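# Remove both clips from the cell, leads left plugged in

## Task

Get both clips off the cell and set them down somewhere away from it. The strips must not end up bent, and the leads must still be plugged in at the end.

## Robot and tools

Robot: two 6-joint arms, left_arm and right_arm, each with a parallel two-finger gripper. Per arm, joints run from base to hand: waist, shoulder, elbow, wrist pitch, wrist yaw, wrist roll. The gripper opening comes after them. A camera stand is fixed to the floor behind the arms.

Frame: every pose, velocity and target in the results is in the scene frame. Its origin is at table-top height, midway between the two nominal bases. +x points out over the table, +z points up, and left_arm sits on the +y side. Image left and right do not match arm names. Calibrated bases: left_arm at (+0.041, +0.272, 0) m with quat_wxyz (+1.000, 0, 0, -0.030); right_arm at (-0.005, -0.309, 0) m with quat_wxyz (+1.000, 0, 0, -0.015). The fingers point along the gripper's +z axis and close along its y axis. end_effector_position is the spot between the pads, about 1 cm short of the tips. Printed hand poses can be off by a few cm, more when the arm is stretched far.

Row format, used by every motion tool: one flat list of 14 numbers covering both arms. The first 7 are left_arm: six absolute joint angles in radians in the order above, then the opening. The last 7 are the same for right_arm. All 14 must be present even if one arm is idle, so to keep an arm still, repeat its Joint targets and its current opening command. The opening runs from -1 (shut) to +1 (fully open, pads 0.094 m apart). Between those ends the fingers go to where grip_measured would read that value.

Stated joint ranges (rad): waist -2.880..2.880, shoulder 0.000..3.142, elbow 0.000..3.019, wrist pitch -1.693..1.571, wrist yaw -1.571..1.571, wrist roll -2.094..2.094. The true ends may sit up to 0.084 rad either way. A call is rejected if a target is beyond a stated end by over 0.084 and also further out than the joint's last reading. A target past the true end is clipped to it, and the result then prints "joint sent to its limit"; a missing line proves nothing.

Tools:
- execute_actions(actions, cameras): actions is a list of actions, and each action is a list of up to 15 rows, one per 1/30 s step. If fewer rows are given, the last row repeats to fill all 15. An empty list returns the state with images. cameras is a list of names, ["all"], [] or null.
- move(target, speed, blend, opening_speed, grip_force, blocking, cameras): target is one 14-number row or a list of up to 15 rows, all absolute joint goals. Joints move together in joint space, so the hand traces a curve and nothing is avoided. speed is in rad/s for the joint with the longest way to go: 0.01 to 12.57, default 0.5. It can be one value or one per target. blend (rad) rounds corners at intermediate rows; 0 means stop at each. opening_speed (per second on the -1..+1 scale, at least 0.2) ramps the fingers. grip_force is a per-pad limit in N, 10 to 50 (50 is full). It is one value or one per arm and persists; low values close slowly. blocking=false returns after about 0.5 s while the move continues, and a new move takes over from the running one. The "move:" line reports done, off_target (resting more than 0.035 rad from target), moving, held or fault, and limits=held if steps were withheld.
- wait(seconds 0..10, cameras): lets time pass with the last commands held.
- stop(cameras): brakes the running move.
- zoom_image(camera, region): region is [x0, y0, x1, y1] in pixels of that camera's latest image, at most 504 by 504.
- finished_scene(scene): scene is the number of the scene now running. It cannot be undone.

Cameras (all 672x504): cam_head_left, cam_head_right, cam_high, cam_low, cam_left_wrist, cam_right_wrist.

Results: Joint positions and Joint velocities give one block per arm in joint order (rad, rad/s), ending with the pad gap (m, m/s). "within noise" marks a still arm. Joint targets shows what the joints are being driven to now. Tool commands gives each gripper's current command. grip_measured uses the opening scale and reads up to about 2.5 mm wide when empty, and narrower than a firmly squeezed part. Joint torques include the arm's own weight; positive is toward a larger angle, and joints 3 and 4 wrap sign at ±28 N m. "joint command not followed" means the clearance check altered targets; it does not keep the grippers apart. MOTOR HOT warns of heat. OVER-TEMPERATURE FAULT means that arm went limp for 30 s or more.

Motion limits: per step a target may lead its joint by at most 0.716 rad (waist, shoulder), 0.645 (elbow), 0.69 (wrist pitch), 1.84 (wrist yaw) or 3.24 (wrist roll). If a row would shift a hand over 110 mm from where it is, that arm's step is scaled down, so long motions need several actions or a move.

Gripping: closing past first touch adds roughly 1 N per pad per 0.001, then jumps to the force limit about 0.06 lower (more for small, round or soft parts). Close slowly on fragile parts. Release by commanding well above grip_measured.

Avoid: arms touching or pinching each other, fast contact, pressing far past contact, dropping or flinging parts, anything leaving the table, bending the strips, pulling out the leads, and holding stretched or loaded poses long enough to overheat.

Each tool is called after "Emit:" by a JSON object that holds its "method" and its "body".

## Session

Emit:
{"method": "execute_actions", "body": {"actions": []}}

Scene clock: 0.00 s.
left_arm: end_effector_position=(+0.8955, +0.3026, +0.1560) grip_measured=+1.000 end_effector_quat_wxyz=(+0.645, -0.247, +0.631, +0.354) | right_arm: end_effector_position=(+0.5363, -0.4157, +0.3472) grip_measured=+1.000 end_effector_quat_wxyz=(+0.213, +0.044, +0.975, -0.040)
Joint positions: left_arm=[-0.076 2.419 1.87 0.703 -1.006 0.258 0.094] | right_arm=[-0.158 1.518 1.675 -1.29 0.019 -0.102 0.094]
Joint velocities: within noise
Joint torques (N m): no reading
Heat: left arm: hottest elbow 26 °C; right arm: hottest gripper 23 °C.
Joint targets: left_arm=[-0.076 2.421 1.895 0.707 -1.006 0.258] | right_arm=[-0.158 1.512 1.705 -1.286 0.019 -0.102]
Tool commands: left_gripper/opening=+1.0 right_gripper/opening=+1.0

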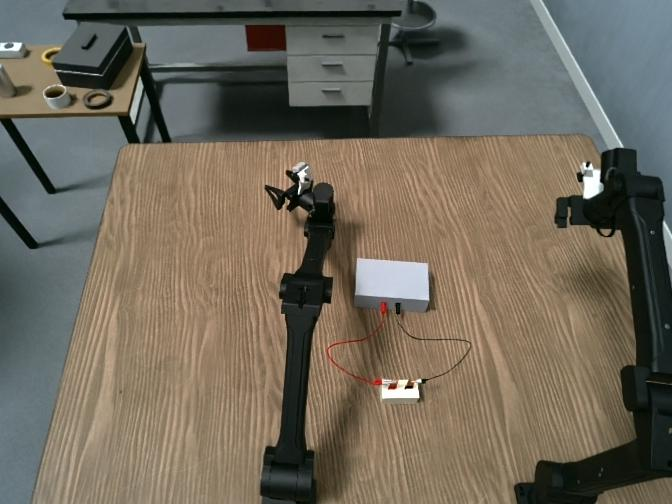

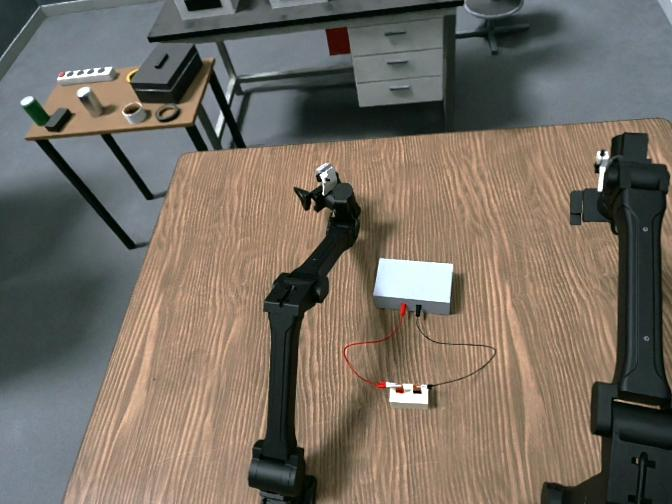

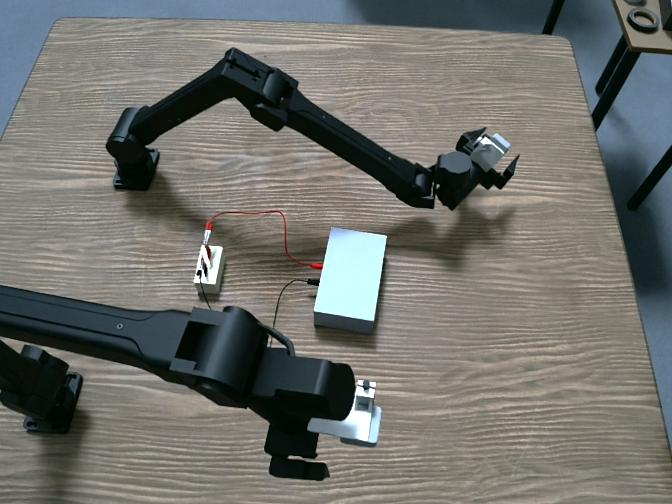

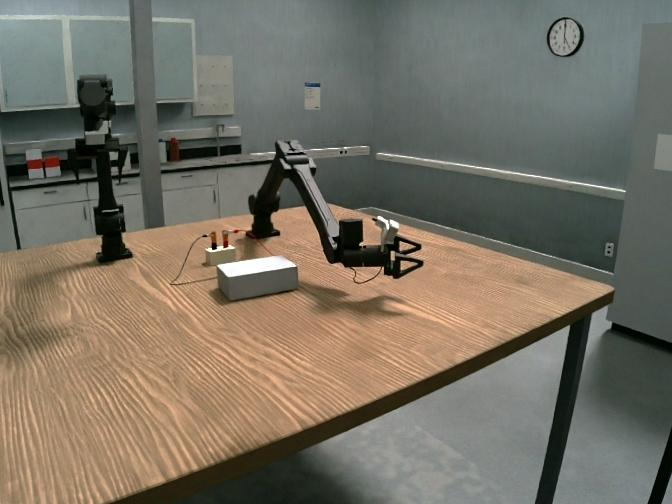

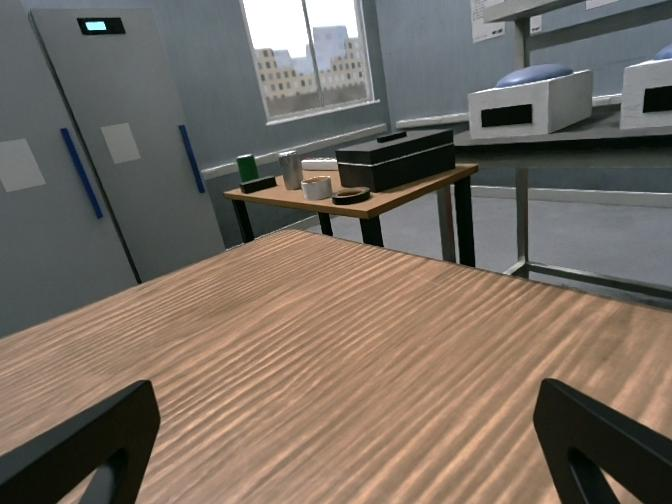

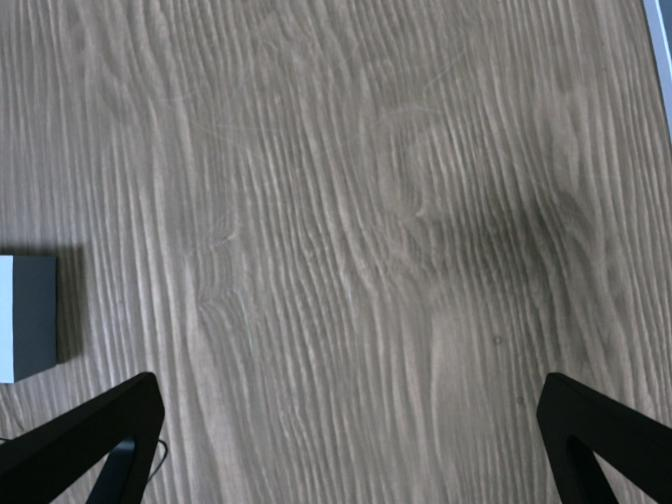

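Emit:
{"method": "zoom_image", "body": {"camera": "cam_head_left", "region": [320, 340, 480, 440]}}

Emit:
{"method": "zoom_image", "body": {"camera": "cam_head_right", "region": [330, 350, 490, 450]}}

Emit:
{"method": "zoom_image", "body": {"camera": "cam_high", "region": [160, 200, 280, 320]}}

Emit:
{"method": "zoom_image", "body": {"camera": "cam_low", "region": [170, 220, 270, 290]}}

Scaled by 3.150 from the camera's 672x504 image, which has a finer 960x720 frame.

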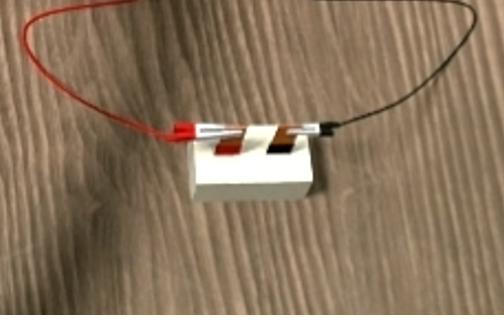

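Scaled by 3.150 from the camera's 672x504 image, which has a finer 960x720 frame.

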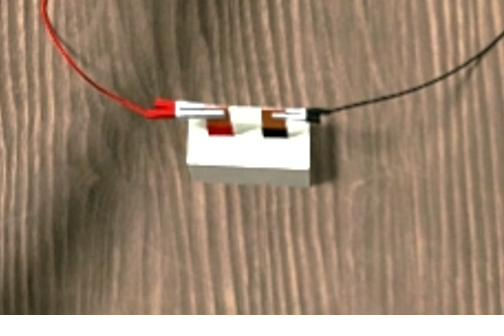

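Scaled by 4.200 from the camera's 672x504 image, which has a finer 960x720 frame.

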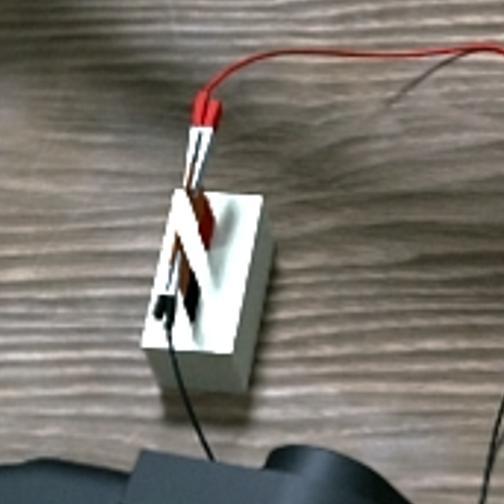

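Scaled by 5.040 from the camera's 672x504 image, which has a finer 960x720 frame.

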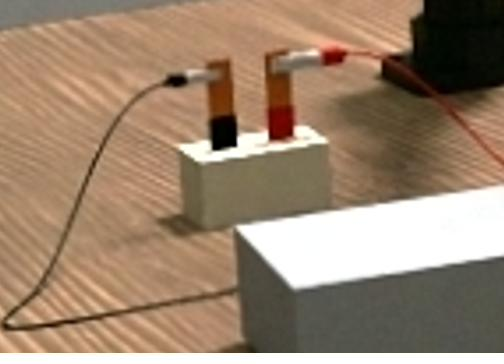

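Emit:
{"method": "move", "body": {"target": [-0.076,2.421,1.895,0.707,-1.006,0.258,1,-0.158,1.512,1.705,-0.8,0.019,-0.102,1], "speed": 1}}

Emit:
{"method": "move", "body": {"target": [-0.076,2.421,1.895,0.707,0,0.0,1,-0.158,1.512,1.705,-1.3,0.6,-0.102,1], "speed": 1}}

Emit:
{"method": "move", "body": {"target": [-0.076,2.421,1.895,0.0,0,0.0,1,-0.158,1.512,1.3,-1.3,0.0,0,1], "speed": 1}}

Emit:
{"method": "move", "body": {"target": [-0.076,2.421,2.3,0.0,0,0.0,1,-0.158,1.112,1.3,-1.3,0.0,0,1], "speed": 1}}

Emit:
{"method": "move", "body": {"target": [-0.076,1.8,2.3,-1.0,0,0.0,1,-0.158,1.112,1.3,-1.3,0.0,0,1], "speed": 1}}

Scene clock: 8.97 s.
left_arm: end_effector_position=(+0.8955, +0.3026, +0.1560) grip_measured=+1.000 end_effector_quat_wxyz=(+0.645, -0.247, +0.631, +0.354) | right_arm: end_effector_position=(+0.6247, -0.4326, +0.4186) grip_measured=+1.000 end_effector_quat_wxyz=(+0.431, +0.043, +0.898, -0.072)
Joint positions: left_arm=[-0.076 2.419 1.87 0.703 -1.006 0.258 0.094] | right_arm=[-0.158 1.518 1.675 -0.823 0.019 -0.102 0.094]
Joint torques (N m): left_arm=[-1.67 -28.28 10.52 1.66 0.04 0.02] | right_arm=[1.26 -11.81 13.76 2.85 -0.04 0.07]
Heat: left arm: hottest elbow 27 °C; right arm: hottest gripper 23 °C.
Joint targets: left_arm=[-0.076 2.421 1.895 0.707 -1.006 0.258] | right_arm=[-0.158 1.512 1.705 -0.800 0.019 -0.102]
move: done

Scene clock: 10.83 s.
left_arm: end_effector_position=(+0.9548, +0.1466, +0.1684) grip_measured=+1.000 end_effector_quat_wxyz=(+0.758, +0.048, +0.649, -0.045) | right_arm: end_effector_position=(+0.5063, -0.5063, +0.3746) grip_measured=+1.000 end_effector_quat_wxyz=(+0.164, +0.104, +0.929, -0.314)
Joint positions: left_arm=[-0.076 2.419 1.87 0.703 -0.004 0.015 0.094] | right_arm=[-0.158 1.518 1.675 -1.289 0.597 -0.102 0.094]
Joint torques (N m): left_arm=[-1.61 -28.04 10.65 1.91 0.13 -0.11] | right_arm=[1.26 -11.28 13.15 0.91 0.37 0.11]
Heat: left arm: hottest elbow 27 °C; right arm: hottest gripper 23 °C.
Joint targets: left_arm=[-0.076 2.421 1.895 0.707 0.000 0.000] | right_arm=[-0.158 1.512 1.705 -1.300 0.600 -0.102]
move: done

Scene clock: 12.33 s.
left_arm: end_effector_position=(+0.9325, +0.1495, +0.0379) grip_measured=+1.000 end_effector_quat_wxyz=(+0.520, +0.060, +0.851, -0.033) | right_arm: end_effector_position=(+0.4466, -0.3958, +0.1869) grip_measured=+1.000 end_effector_quat_wxyz=(+0.036, +0.088, +0.995, -0.005)
Joint positions: left_arm=[-0.076 2.394 1.883 0.036 -0.002 0.005 0.094] | right_arm=[-0.158 1.514 1.307 -1.291 0.003 -0.012 0.094]
Joint torques (N m): left_arm=[-1.49 -25.7 9.88 0.36 0.08 -0.02] | right_arm=[1.26 -10.46 9.16 0.44 -0.15 0.2]
Heat: left arm: hottest elbow 28 °C; right arm: hottest gripper 23 °C.
Joint targets: left_arm=[-0.076 2.421 1.895 0.000 0.000 0.000] | right_arm=[-0.158 1.512 1.300 -1.300 0.000 0.000]
move: off_target (left_arm); left_arm: the wrist pitch is farthest, 0.036 rad from its target

Scene clock: 13.63 s.
left_arm: end_effector_position=(+1.0048, +0.1396, +0.2349) grip_measured=+1.000 end_effector_quat_wxyz=(+0.651, +0.053, +0.756, -0.042) | right_arm: end_effector_position=(+0.3896, -0.3849, +0.3477) grip_measured=+1.000 end_effector_quat_wxyz=(+0.228, +0.086, +0.970, -0.024)
Joint positions: left_arm=[-0.076 2.414 2.257 0.008 -0.002 0.005 0.094] | right_arm=[-0.158 1.114 1.297 -1.291 0.003 -0.012 0.094]
Joint torques (N m): left_arm=[-1.85 -29.86 13.16 1.55 0.08 -0.02] | right_arm=[1.26 -5.83 10.76 1.11 -0.15 0.18]
Heat: left arm: hottest elbow 28 °C; right arm: hottest gripper 23 °C.
Joint targets: left_arm=[-0.076 2.421 2.300 0.000 0.000 0.000] | right_arm=[-0.158 1.112 1.300 -1.300 0.000 0.000]
move: off_target (left_arm); left_arm: the elbow is farthest, 0.043 rad from its target

Scene clock: 15.67 s.
left_arm: end_effector_position=(+0.7581, +0.1735, +0.5451) grip_measured=+1.000 end_effector_quat_wxyz=(+0.508, +0.060, +0.859, -0.032) | right_arm: end_effector_position=(+0.3896, -0.3849, +0.3477) grip_measured=+1.000 end_effector_quat_wxyz=(+0.228, +0.086, +0.970, -0.024)
Joint positions: left_arm=[-0.076 1.784 2.27 -0.988 -0.002 0.005 0.094] | right_arm=[-0.158 1.114 1.297 -1.291 0.003 -0.012 0.094]
Joint torques (N m): left_arm=[-1.49 -19.25 11.41 1.22 0.07 0.05] | right_arm=[1.26 -5.71 10.7 1.06 -0.15 0.17]
Heat: left arm: hottest elbow 28 °C; right arm: hottest gripper 23 °C.
Joint targets: left_arm=[-0.076 1.800 2.300 -1.000 0.000 0.000] | right_arm=[-0.158 1.112 1.300 -1.300 0.000 0.000]
move: done

Emit:
{"method": "move", "body": {"target": [0.4,1.8,2.3,-1.0,0,0.0,1,0.771,1.432,1.253,-1.392,0.0,0.83,1], "speed": 1, "cameras": ["all"]}}

Scene clock: 29.43 s.
left_arm: end_effector_position=(+0.7233, +0.5138, +0.5451) grip_measured=+1.000 end_effector_quat_wxyz=(+0.501, -0.144, +0.849, +0.088) | right_arm: end_effector_position=(+0.3040, -0.0286, +0.1990) grip_measured=+1.000 end_effector_quat_wxyz=(+0.004, +0.040, +0.999, +0.004)
Joint positions: left_arm=[0.402 1.784 2.27 -0.988 -0.001 0.005 0.094] | right_arm=[0.768 1.436 1.258 -1.38 0 0.818 0.094]
Joint torques (N m): left_arm=[-2.02 -18.32 11.54 1.29 0.01 0] | right_arm=[1.49 -9.88 9.37 0.2 0.01 0.18]
Heat: left arm: hottest elbow 30 °C; right arm: hottest gripper 23 °C.
Joint targets: left_arm=[0.400 1.800 2.300 -1.000 0.000 0.000] | right_arm=[0.771 1.432 1.253 -1.392 0.000 0.830]
move: done

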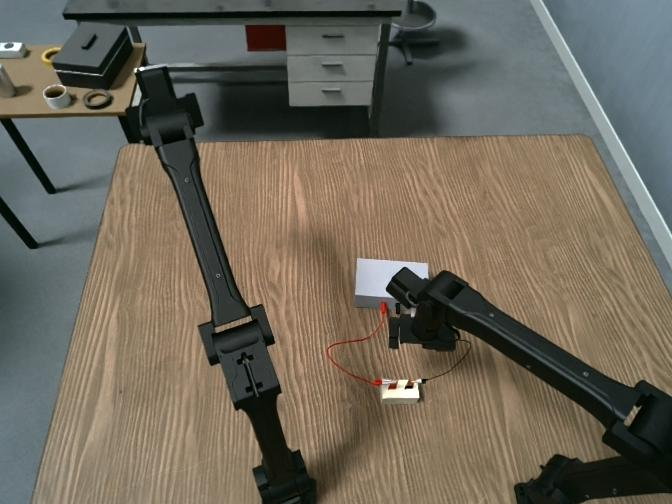

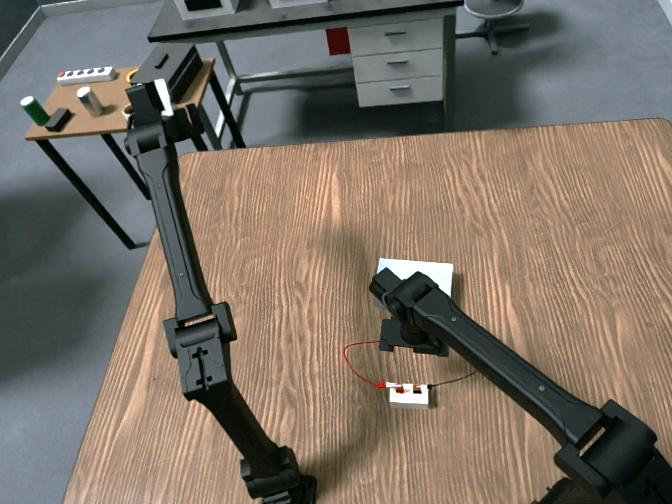

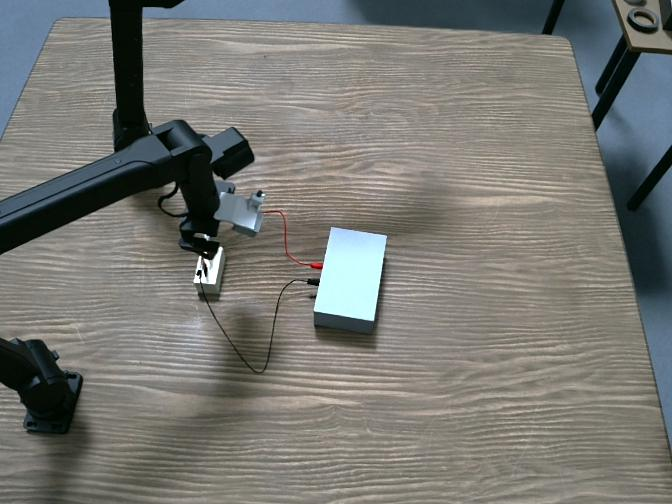

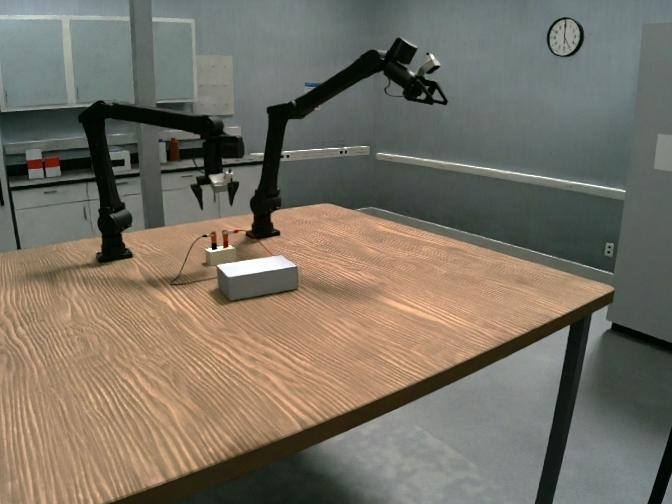

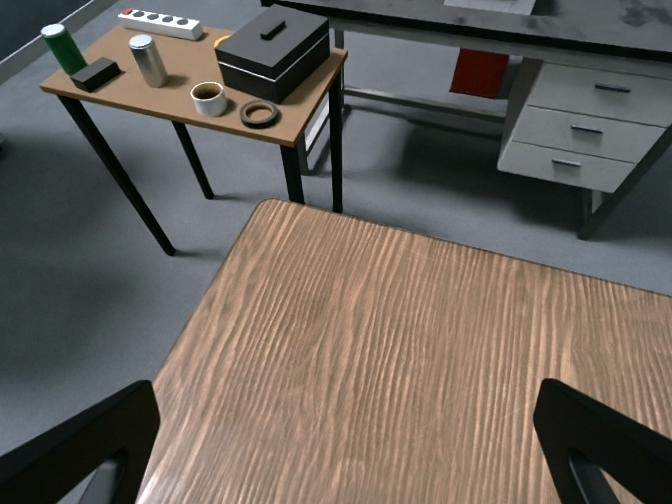

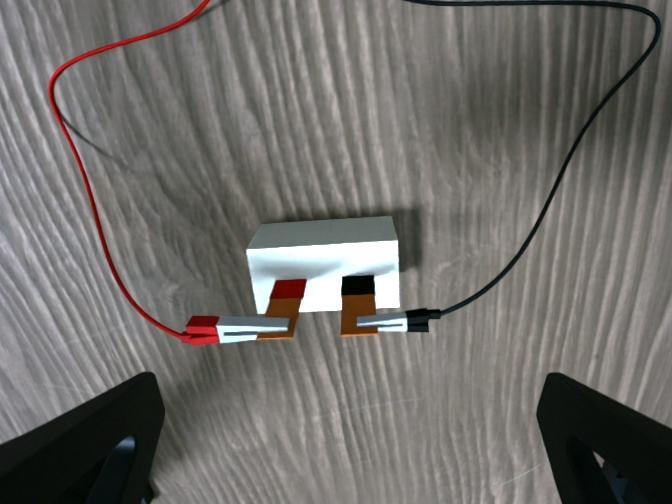

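Emit:
{"method": "move", "body": {"target": [0.4,1.8,2.3,-1.0,0,0.0,1,0.852,1.183,0.9175,-1.305,0.0,-0.749,1], "speed": 0.7, "cameras": ["all"]}}

Scene clock: 37.33 s.
left_arm: end_effector_position=(+0.7233, +0.5138, +0.5451) grip_measured=+1.000 end_effector_quat_wxyz=(+0.501, -0.144, +0.849, +0.088) | right_arm: end_effector_position=(+0.2097, -0.0850, +0.1584) grip_measured=+1.000 end_effector_quat_wxyz=(+0.008, +0.697, -0.717, +0.000)
Joint positions: left_arm=[0.402 1.784 2.27 -0.988 -0.001 0.005 0.094] | right_arm=[0.837 1.195 0.926 -1.319 0 -0.737 0.094]
Joint torques (N m): left_arm=[-2.14 -18.14 11.62 1.16 0.03 -0.02] | right_arm=[2.32 -6.59 8.62 1.22 -0.09 -0.04]
Heat: left arm: hottest elbow 31 °C; right arm: hottest gripper 23 °C.
Joint targets: left_arm=[0.400 1.800 2.300 -1.000 0.000 0.000] | right_arm=[0.852 1.183 0.917 -1.305 0.000 -0.749]
move: done

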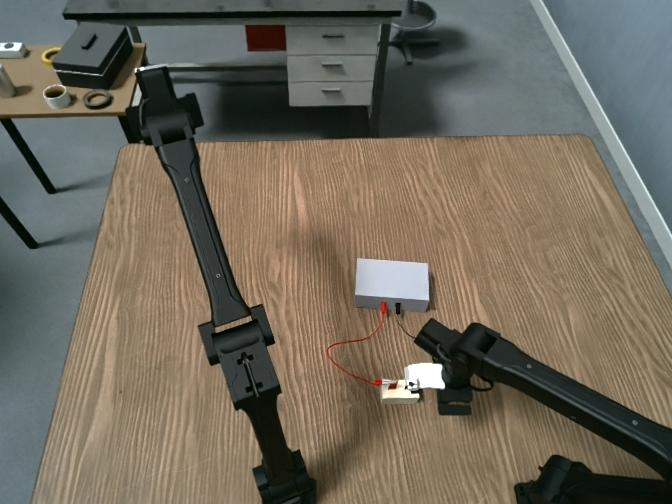

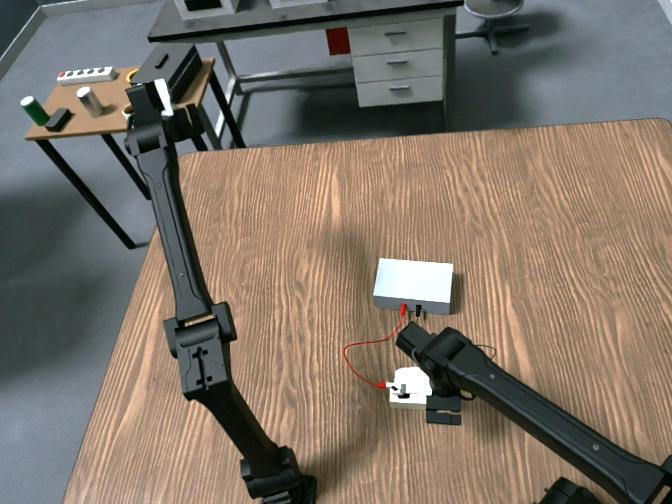

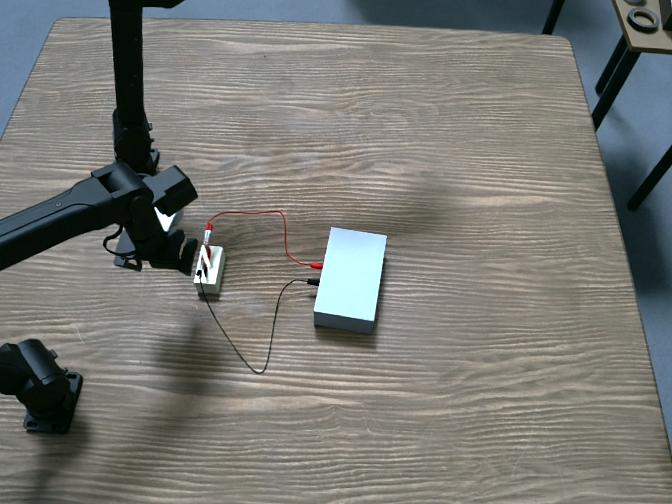

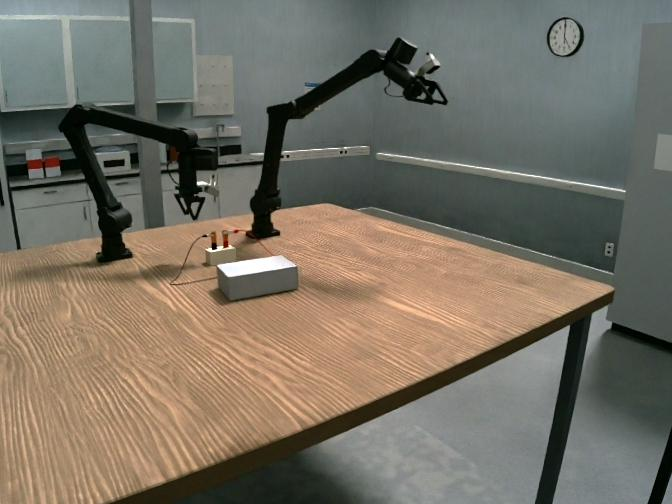

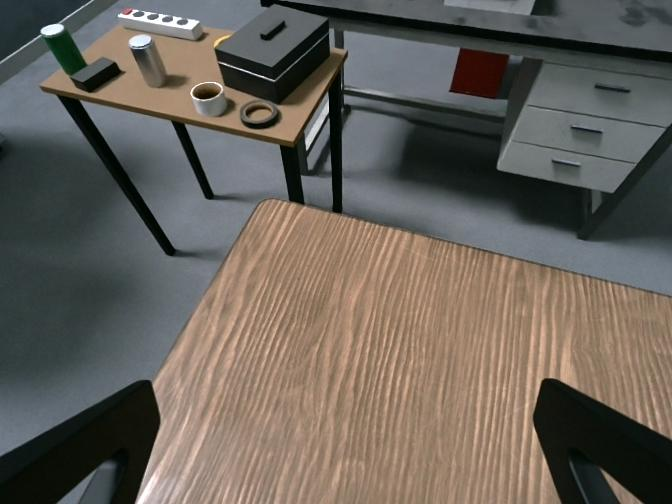

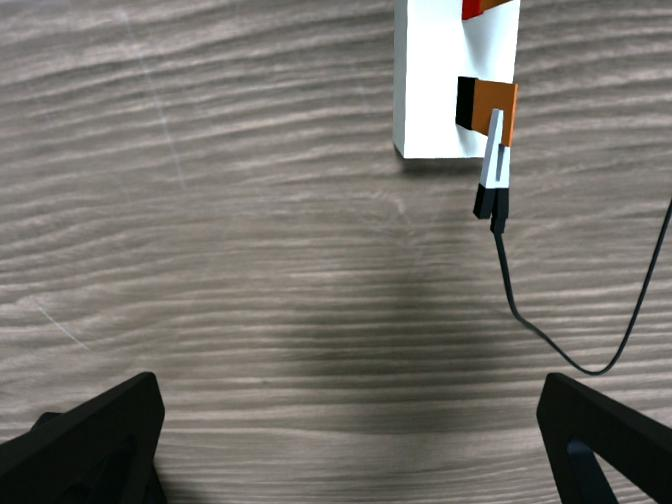

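Emit:
{"method": "move", "body": {"target": [0.4,1.8,2.3,-1.0,0,0.0,1,0.75,1.33,1.043,-1.27,0.0,-0.855,1], "speed": 0.7, "cameras": ["cam_right_wrist","cam_low","cam_high"]}}

Scene clock: 43.00 s.
left_arm: end_effector_position=(+0.7233, +0.5138, +0.5451) grip_measured=+1.000 end_effector_quat_wxyz=(+0.501, -0.144, +0.849, +0.088) | right_arm: end_effector_position=(+0.2500, -0.0803, +0.1357) grip_measured=+1.000 end_effector_quat_wxyz=(+0.031, +0.708, -0.706, -0.002)
Joint positions: left_arm=[0.402 1.784 2.27 -0.988 -0.001 0.005 0.094] | right_arm=[0.761 1.335 0.983 -1.282 -0.001 -0.843 0.094]
Joint torques (N m): left_arm=[-1.85 -19.25 11.81 1.28 -0.02 0] | right_arm=[0.32 -7.53 14.64 1.05 -0.09 -0.04]
Heat: left arm: hottest elbow 32 °C; right arm: hottest gripper 23 °C.
Joint targets: left_arm=[0.400 1.800 2.300 -1.000 0.000 0.000] | right_arm=[0.750 1.330 1.043 -1.270 0.000 -0.855]
move: off_target (right_arm); right_arm: the elbow is farthest, 0.060 rad from its target
Images, in order (width x height): cam_high 672x504, cam_low 672x504, cam_right_wrist 672x504.

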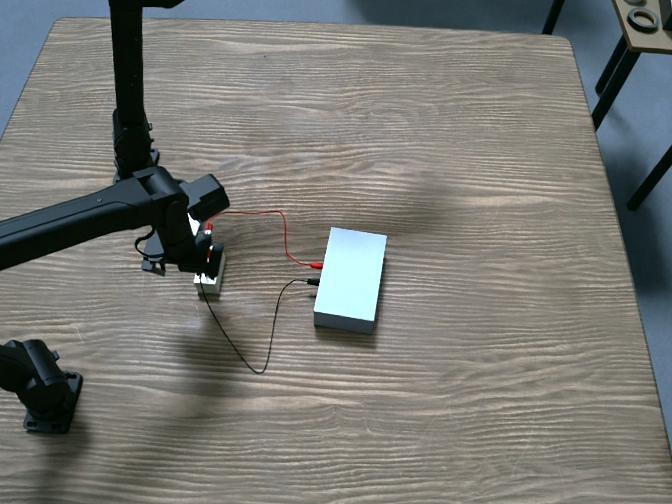

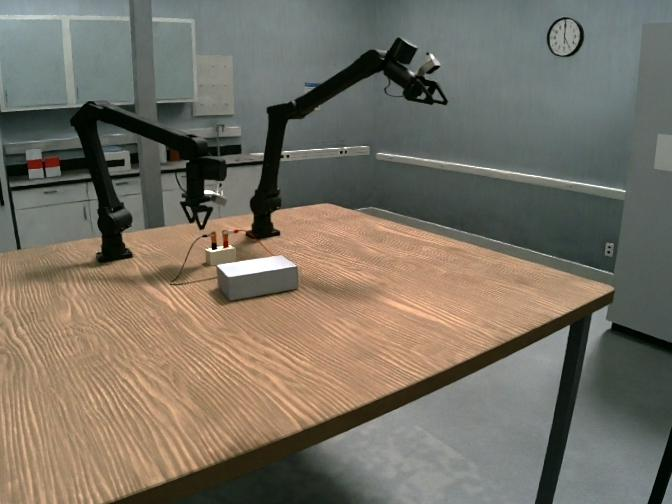

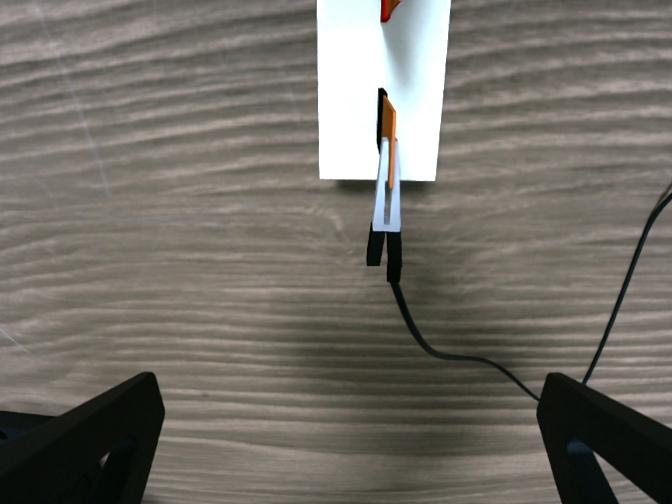

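Emit:
{"method": "move", "body": {"target": [[0.4,1.8,2.3,-1.0,0,0.0,1,0.745,1.33,1.15,-1.27,0.0,-0.855,1],[0.4,1.8,2.3,-1.0,0,0.0,1,0.739,1.363,0.964,-1.159,0.0,-0.852,1]], "speed": 0.5, "cameras": ["cam_right_wrist","cam_low","cam_high"]}}

Scene clock: 48.07 s.
left_arm: end_effector_position=(+0.7233, +0.5138, +0.5451) grip_measured=+1.000 end_effector_quat_wxyz=(+0.501, -0.144, +0.849, +0.088) | right_arm: end_effector_position=(+0.2673, -0.0683, +0.1184) grip_measured=+1.000 end_effector_quat_wxyz=(+0.001, +0.706, -0.708, +0.000)
Joint positions: left_arm=[0.402 1.784 2.27 -0.988 -0.001 0.005 0.094] | right_arm=[0.754 1.369 0.968 -1.173 -0.001 -0.844 0.094]
Joint torques (N m): left_arm=[-2.08 -18.9 11.56 1.26 0 0] | right_arm=[0.15 -8.64 8.76 1.26 -0.09 -0.02]
Heat: left arm: hottest elbow 32 °C; right arm: hottest gripper 23 °C.
Joint targets: left_arm=[0.400 1.800 2.300 -1.000 0.000 0.000] | right_arm=[0.739 1.363 0.964 -1.159 0.000 -0.852]
move: done
Images, in order (width x height): cam_high 672x504, cam_low 672x504, cam_right_wrist 672x504.

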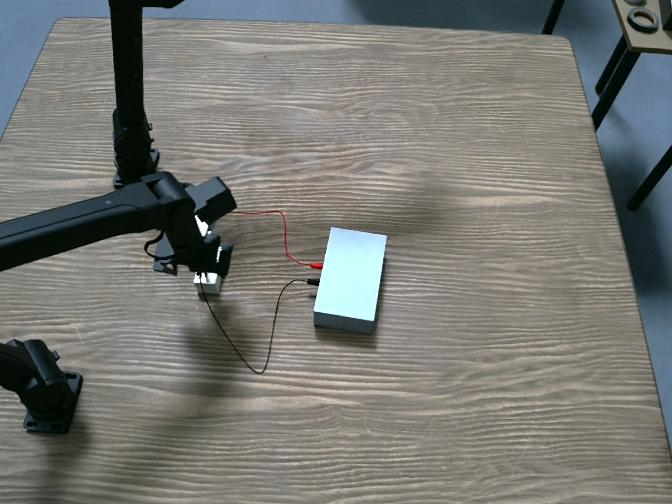

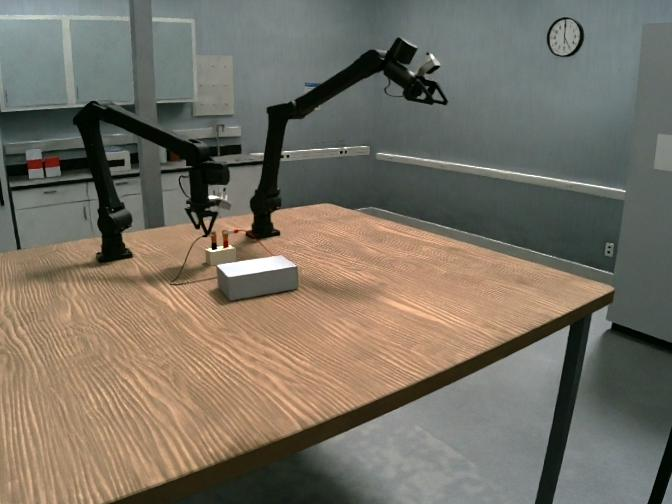

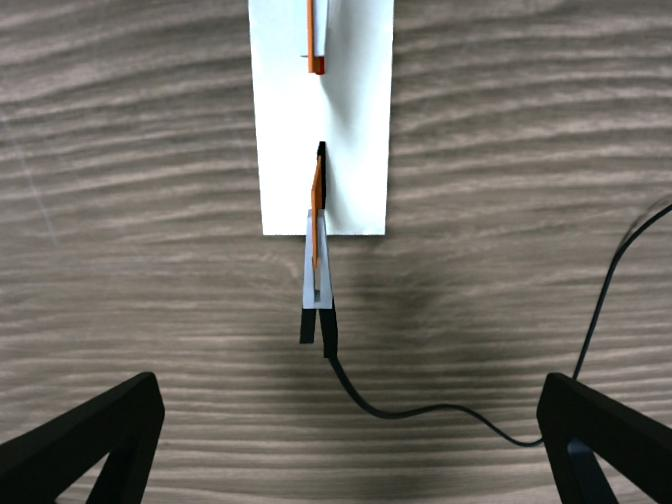

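Emit:
{"method": "move", "body": {"target": [0.4,1.8,2.3,-1.0,0,0.0,1,0.739,1.363,0.964,-1.159,0.0,-0.852,-0.6], "speed": 0.5, "cameras": ["cam_right_wrist","cam_low","cam_high"]}}

Emit:
{"method": "zoom_image", "body": {"camera": "cam_right_wrist", "region": [200, 190, 500, 504]}}

Emit:
{"method": "zoom_image", "body": {"camera": "cam_low", "region": [160, 160, 280, 290]}}

Scene clock: 50.43 s.
left_arm: end_effector_position=(+0.7233, +0.5138, +0.5451) grip_measured=+1.000 end_effector_quat_wxyz=(+0.501, -0.144, +0.849, +0.088) | right_arm: end_effector_position=(+0.2673, -0.0683, +0.1184) grip_measured=-0.598 end_effector_quat_wxyz=(+0.001, +0.706, -0.708, +0.000)
Joint positions: left_arm=[0.402 1.784 2.27 -0.988 -0.001 0.005 0.094] | right_arm=[0.754 1.369 0.968 -1.173 -0.001 -0.844 0.019]
Joint torques (N m): left_arm=[-2.26 -18.73 11.7 1.22 0.03 0] | right_arm=[0.09 -8.06 8.7 1.26 -0.09 -0.02]
Heat: left arm: hottest elbow 32 °C; right arm: hottest gripper 23 °C.
Joint targets: left_arm=[0.400 1.800 2.300 -1.000 0.000 0.000] | right_arm=[0.739 1.363 0.964 -1.159 0.000 -0.852]
move: done
Images, in order (width x height): cam_high 672x504, cam_low 672x504, cam_right_wrist 672x504.

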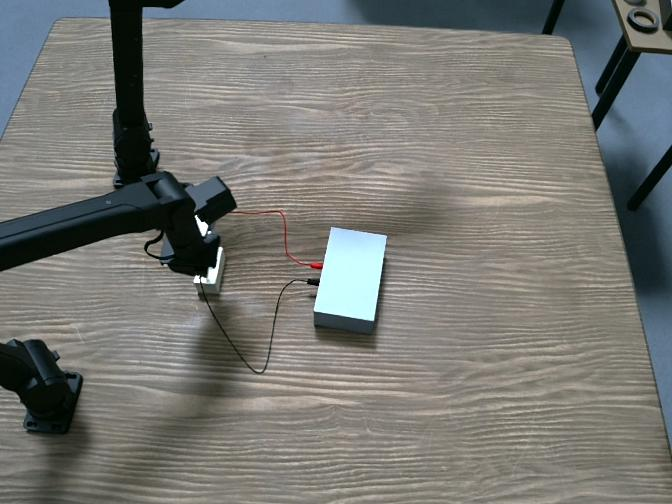

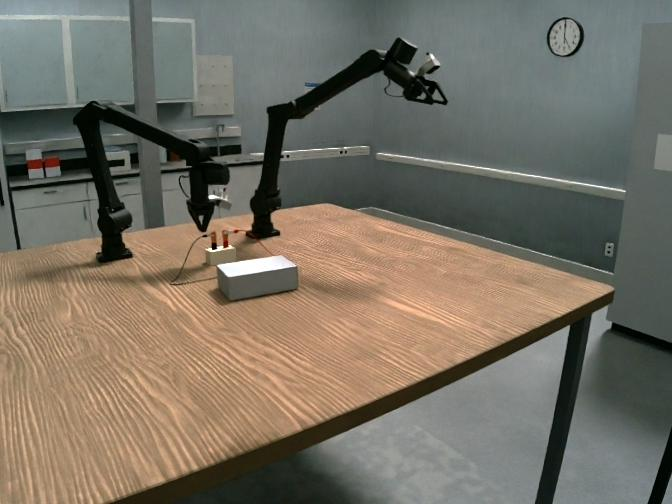

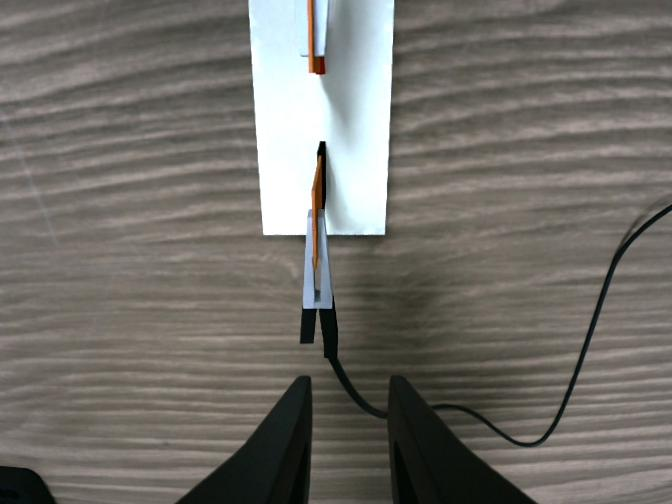

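Scaled by 1.605 from the camera's 672x504 image, which has a finer 960x720 frame.

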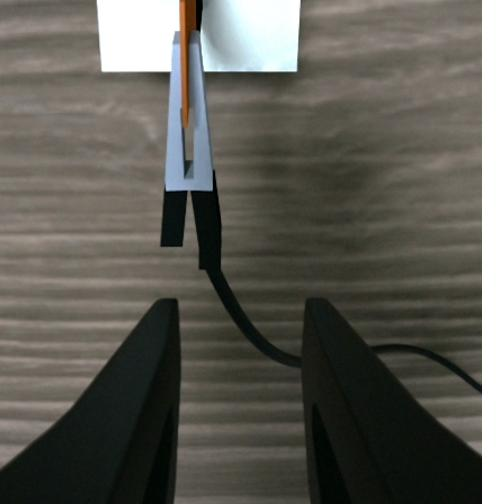

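Scaled by 3.877 from the camera's 672x504 image, which has a finer 960x720 frame.

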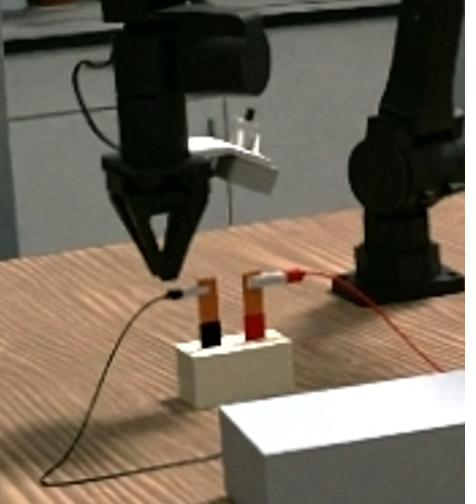

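Emit:
{"method": "move", "body": {"target": [0.4,1.8,2.3,-1.0,0,0.0,1,0.784,1.388,0.887,-1.054,0.0,-0.838,1], "speed": 0.3, "cameras": ["cam_right_wrist","cam_low","cam_high"]}}

Emit:
{"method": "zoom_image", "body": {"camera": "cam_right_wrist", "region": [200, 190, 500, 504]}}

Emit:
{"method": "zoom_image", "body": {"camera": "cam_low", "region": [160, 160, 280, 290]}}

Scene clock: 54.20 s.
left_arm: end_effector_position=(+0.7233, +0.5138, +0.5451) grip_measured=+1.000 end_effector_quat_wxyz=(+0.501, -0.144, +0.849, +0.088) | right_arm: end_effector_position=(+0.2600, -0.0672, +0.0873) grip_measured=+0.999 end_effector_quat_wxyz=(-0.006, +0.711, -0.703, +0.000)
Joint positions: left_arm=[0.402 1.784 2.27 -0.988 -0.001 0.005 0.094] | right_arm=[0.77 1.385 0.895 -1.068 -0.001 -0.844 0.094]
Joint torques (N m): left_arm=[-2.37 -18.73 11.55 1.24 0.04 0.02] | right_arm=[2.26 -7.36 8.14 1.26 -0.09 0.11]
Heat: left arm: hottest elbow 32 °C; right arm: hottest gripper 23 °C.
Joint targets: left_arm=[0.400 1.800 2.300 -1.000 0.000 0.000] | right_arm=[0.784 1.388 0.887 -1.054 0.000 -0.838]
move: done
Images, in order (width x height): cam_high 672x504, cam_low 672x504, cam_right_wrist 672x504.

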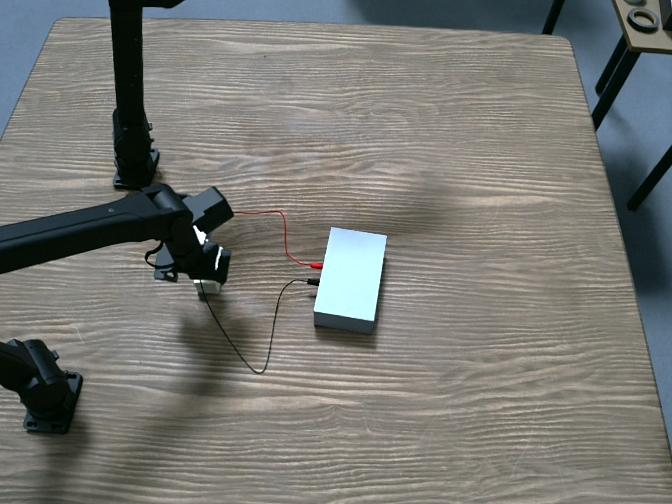

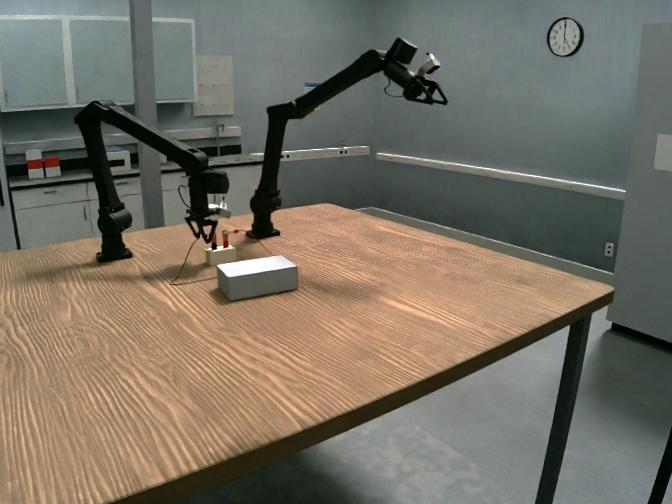

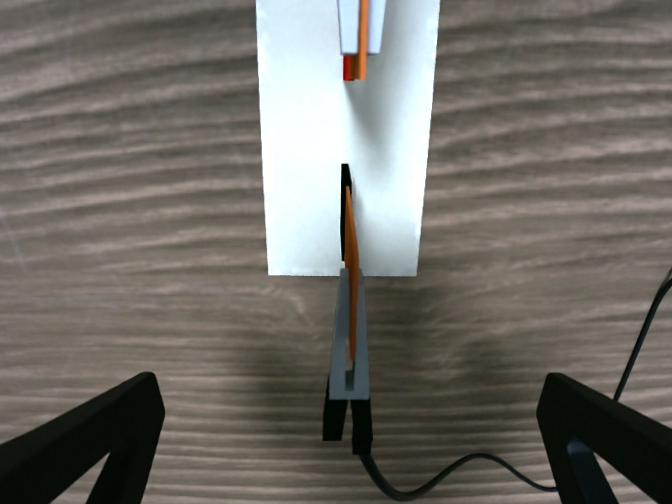

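Scaled by 1.605 from the camera's 672x504 image, which has a finer 960x720 frame.

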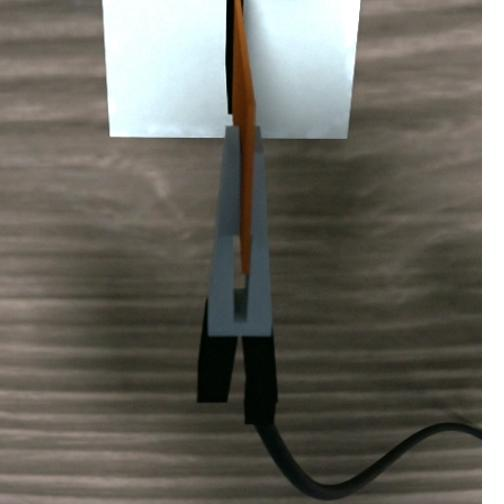

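Scaled by 3.877 from the camera's 672x504 image, which has a finer 960x720 frame.

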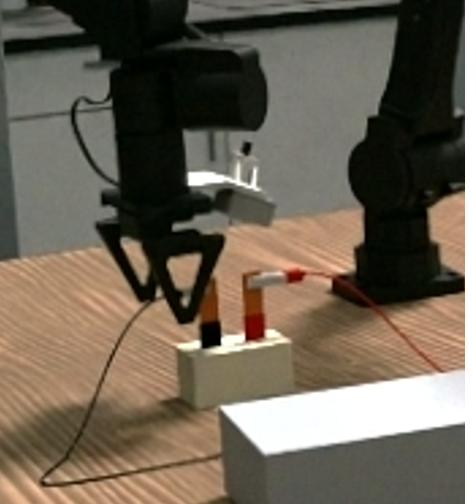

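Emit:
{"method": "move", "body": {"target": [[0.4,1.8,2.3,-1.0,0,0.0,1,0.795,1.388,0.99,-1.06,0.0,-0.804,1],[0.4,1.8,2.3,-1.0,0,0.0,1,0.798,1.391,0.909,-1.075,0.0,-0.804,1]], "speed": 0.3, "cameras": ["cam_right_wrist","cam_low"]}}

Emit:
{"method": "zoom_image", "body": {"camera": "cam_low", "region": [160, 160, 280, 290]}}

Scene clock: 60.70 s.
left_arm: end_effector_position=(+0.7233, +0.5138, +0.5451) grip_measured=+1.000 end_effector_quat_wxyz=(+0.501, -0.144, +0.849, +0.088) | right_arm: end_effector_position=(+0.2637, -0.0574, +0.0947) grip_measured=+0.999 end_effector_quat_wxyz=(-0.017, +0.706, -0.708, +0.000)
Joint positions: left_arm=[0.402 1.784 2.27 -0.988 -0.001 0.005 0.094] | right_arm=[0.783 1.386 0.917 -1.068 -0.001 -0.816 0.094]
Joint torques (N m): left_arm=[-2.02 -19.19 11.6 1.17 0.05 0.02] | right_arm=[2.32 -7.3 8.2 0.46 -0.09 0.18]
Heat: left arm: hottest elbow 33 °C; right arm: hottest gripper 23 °C.
Joint targets: left_arm=[0.400 1.800 2.300 -1.000 0.000 0.000] | right_arm=[0.798 1.391 0.909 -1.075 0.000 -0.804]
move: done
Images, in order (width x height): cam_low 672x504, cam_right_wrist 672x504.

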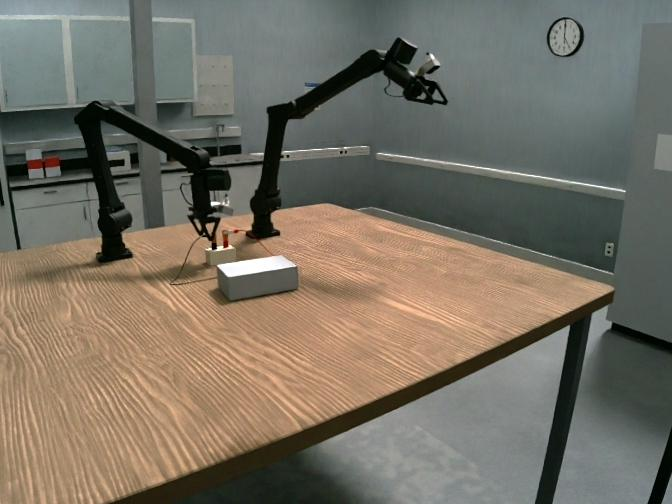

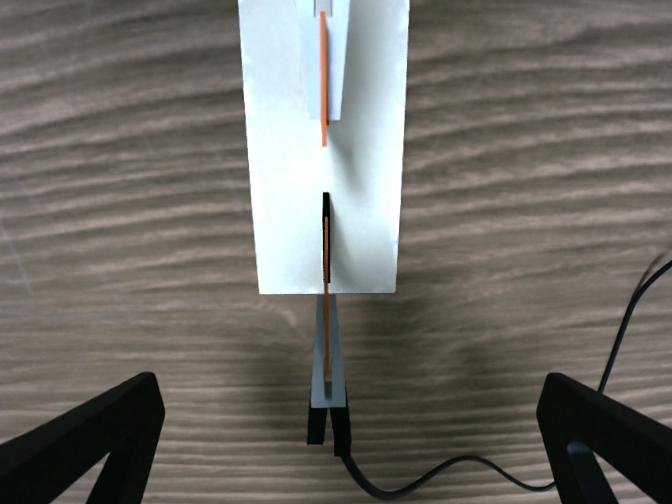

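Scaled by 3.877 from the camera's 672x504 image, which has a finer 960x720 frame.

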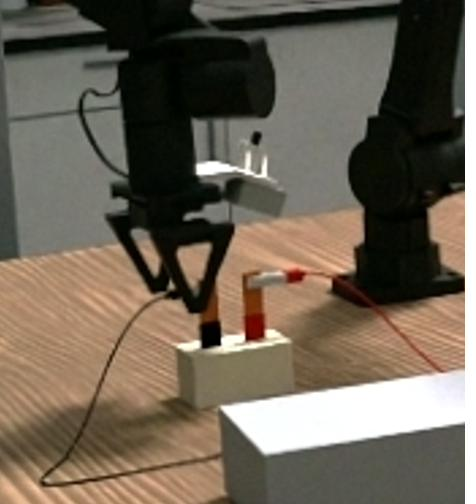

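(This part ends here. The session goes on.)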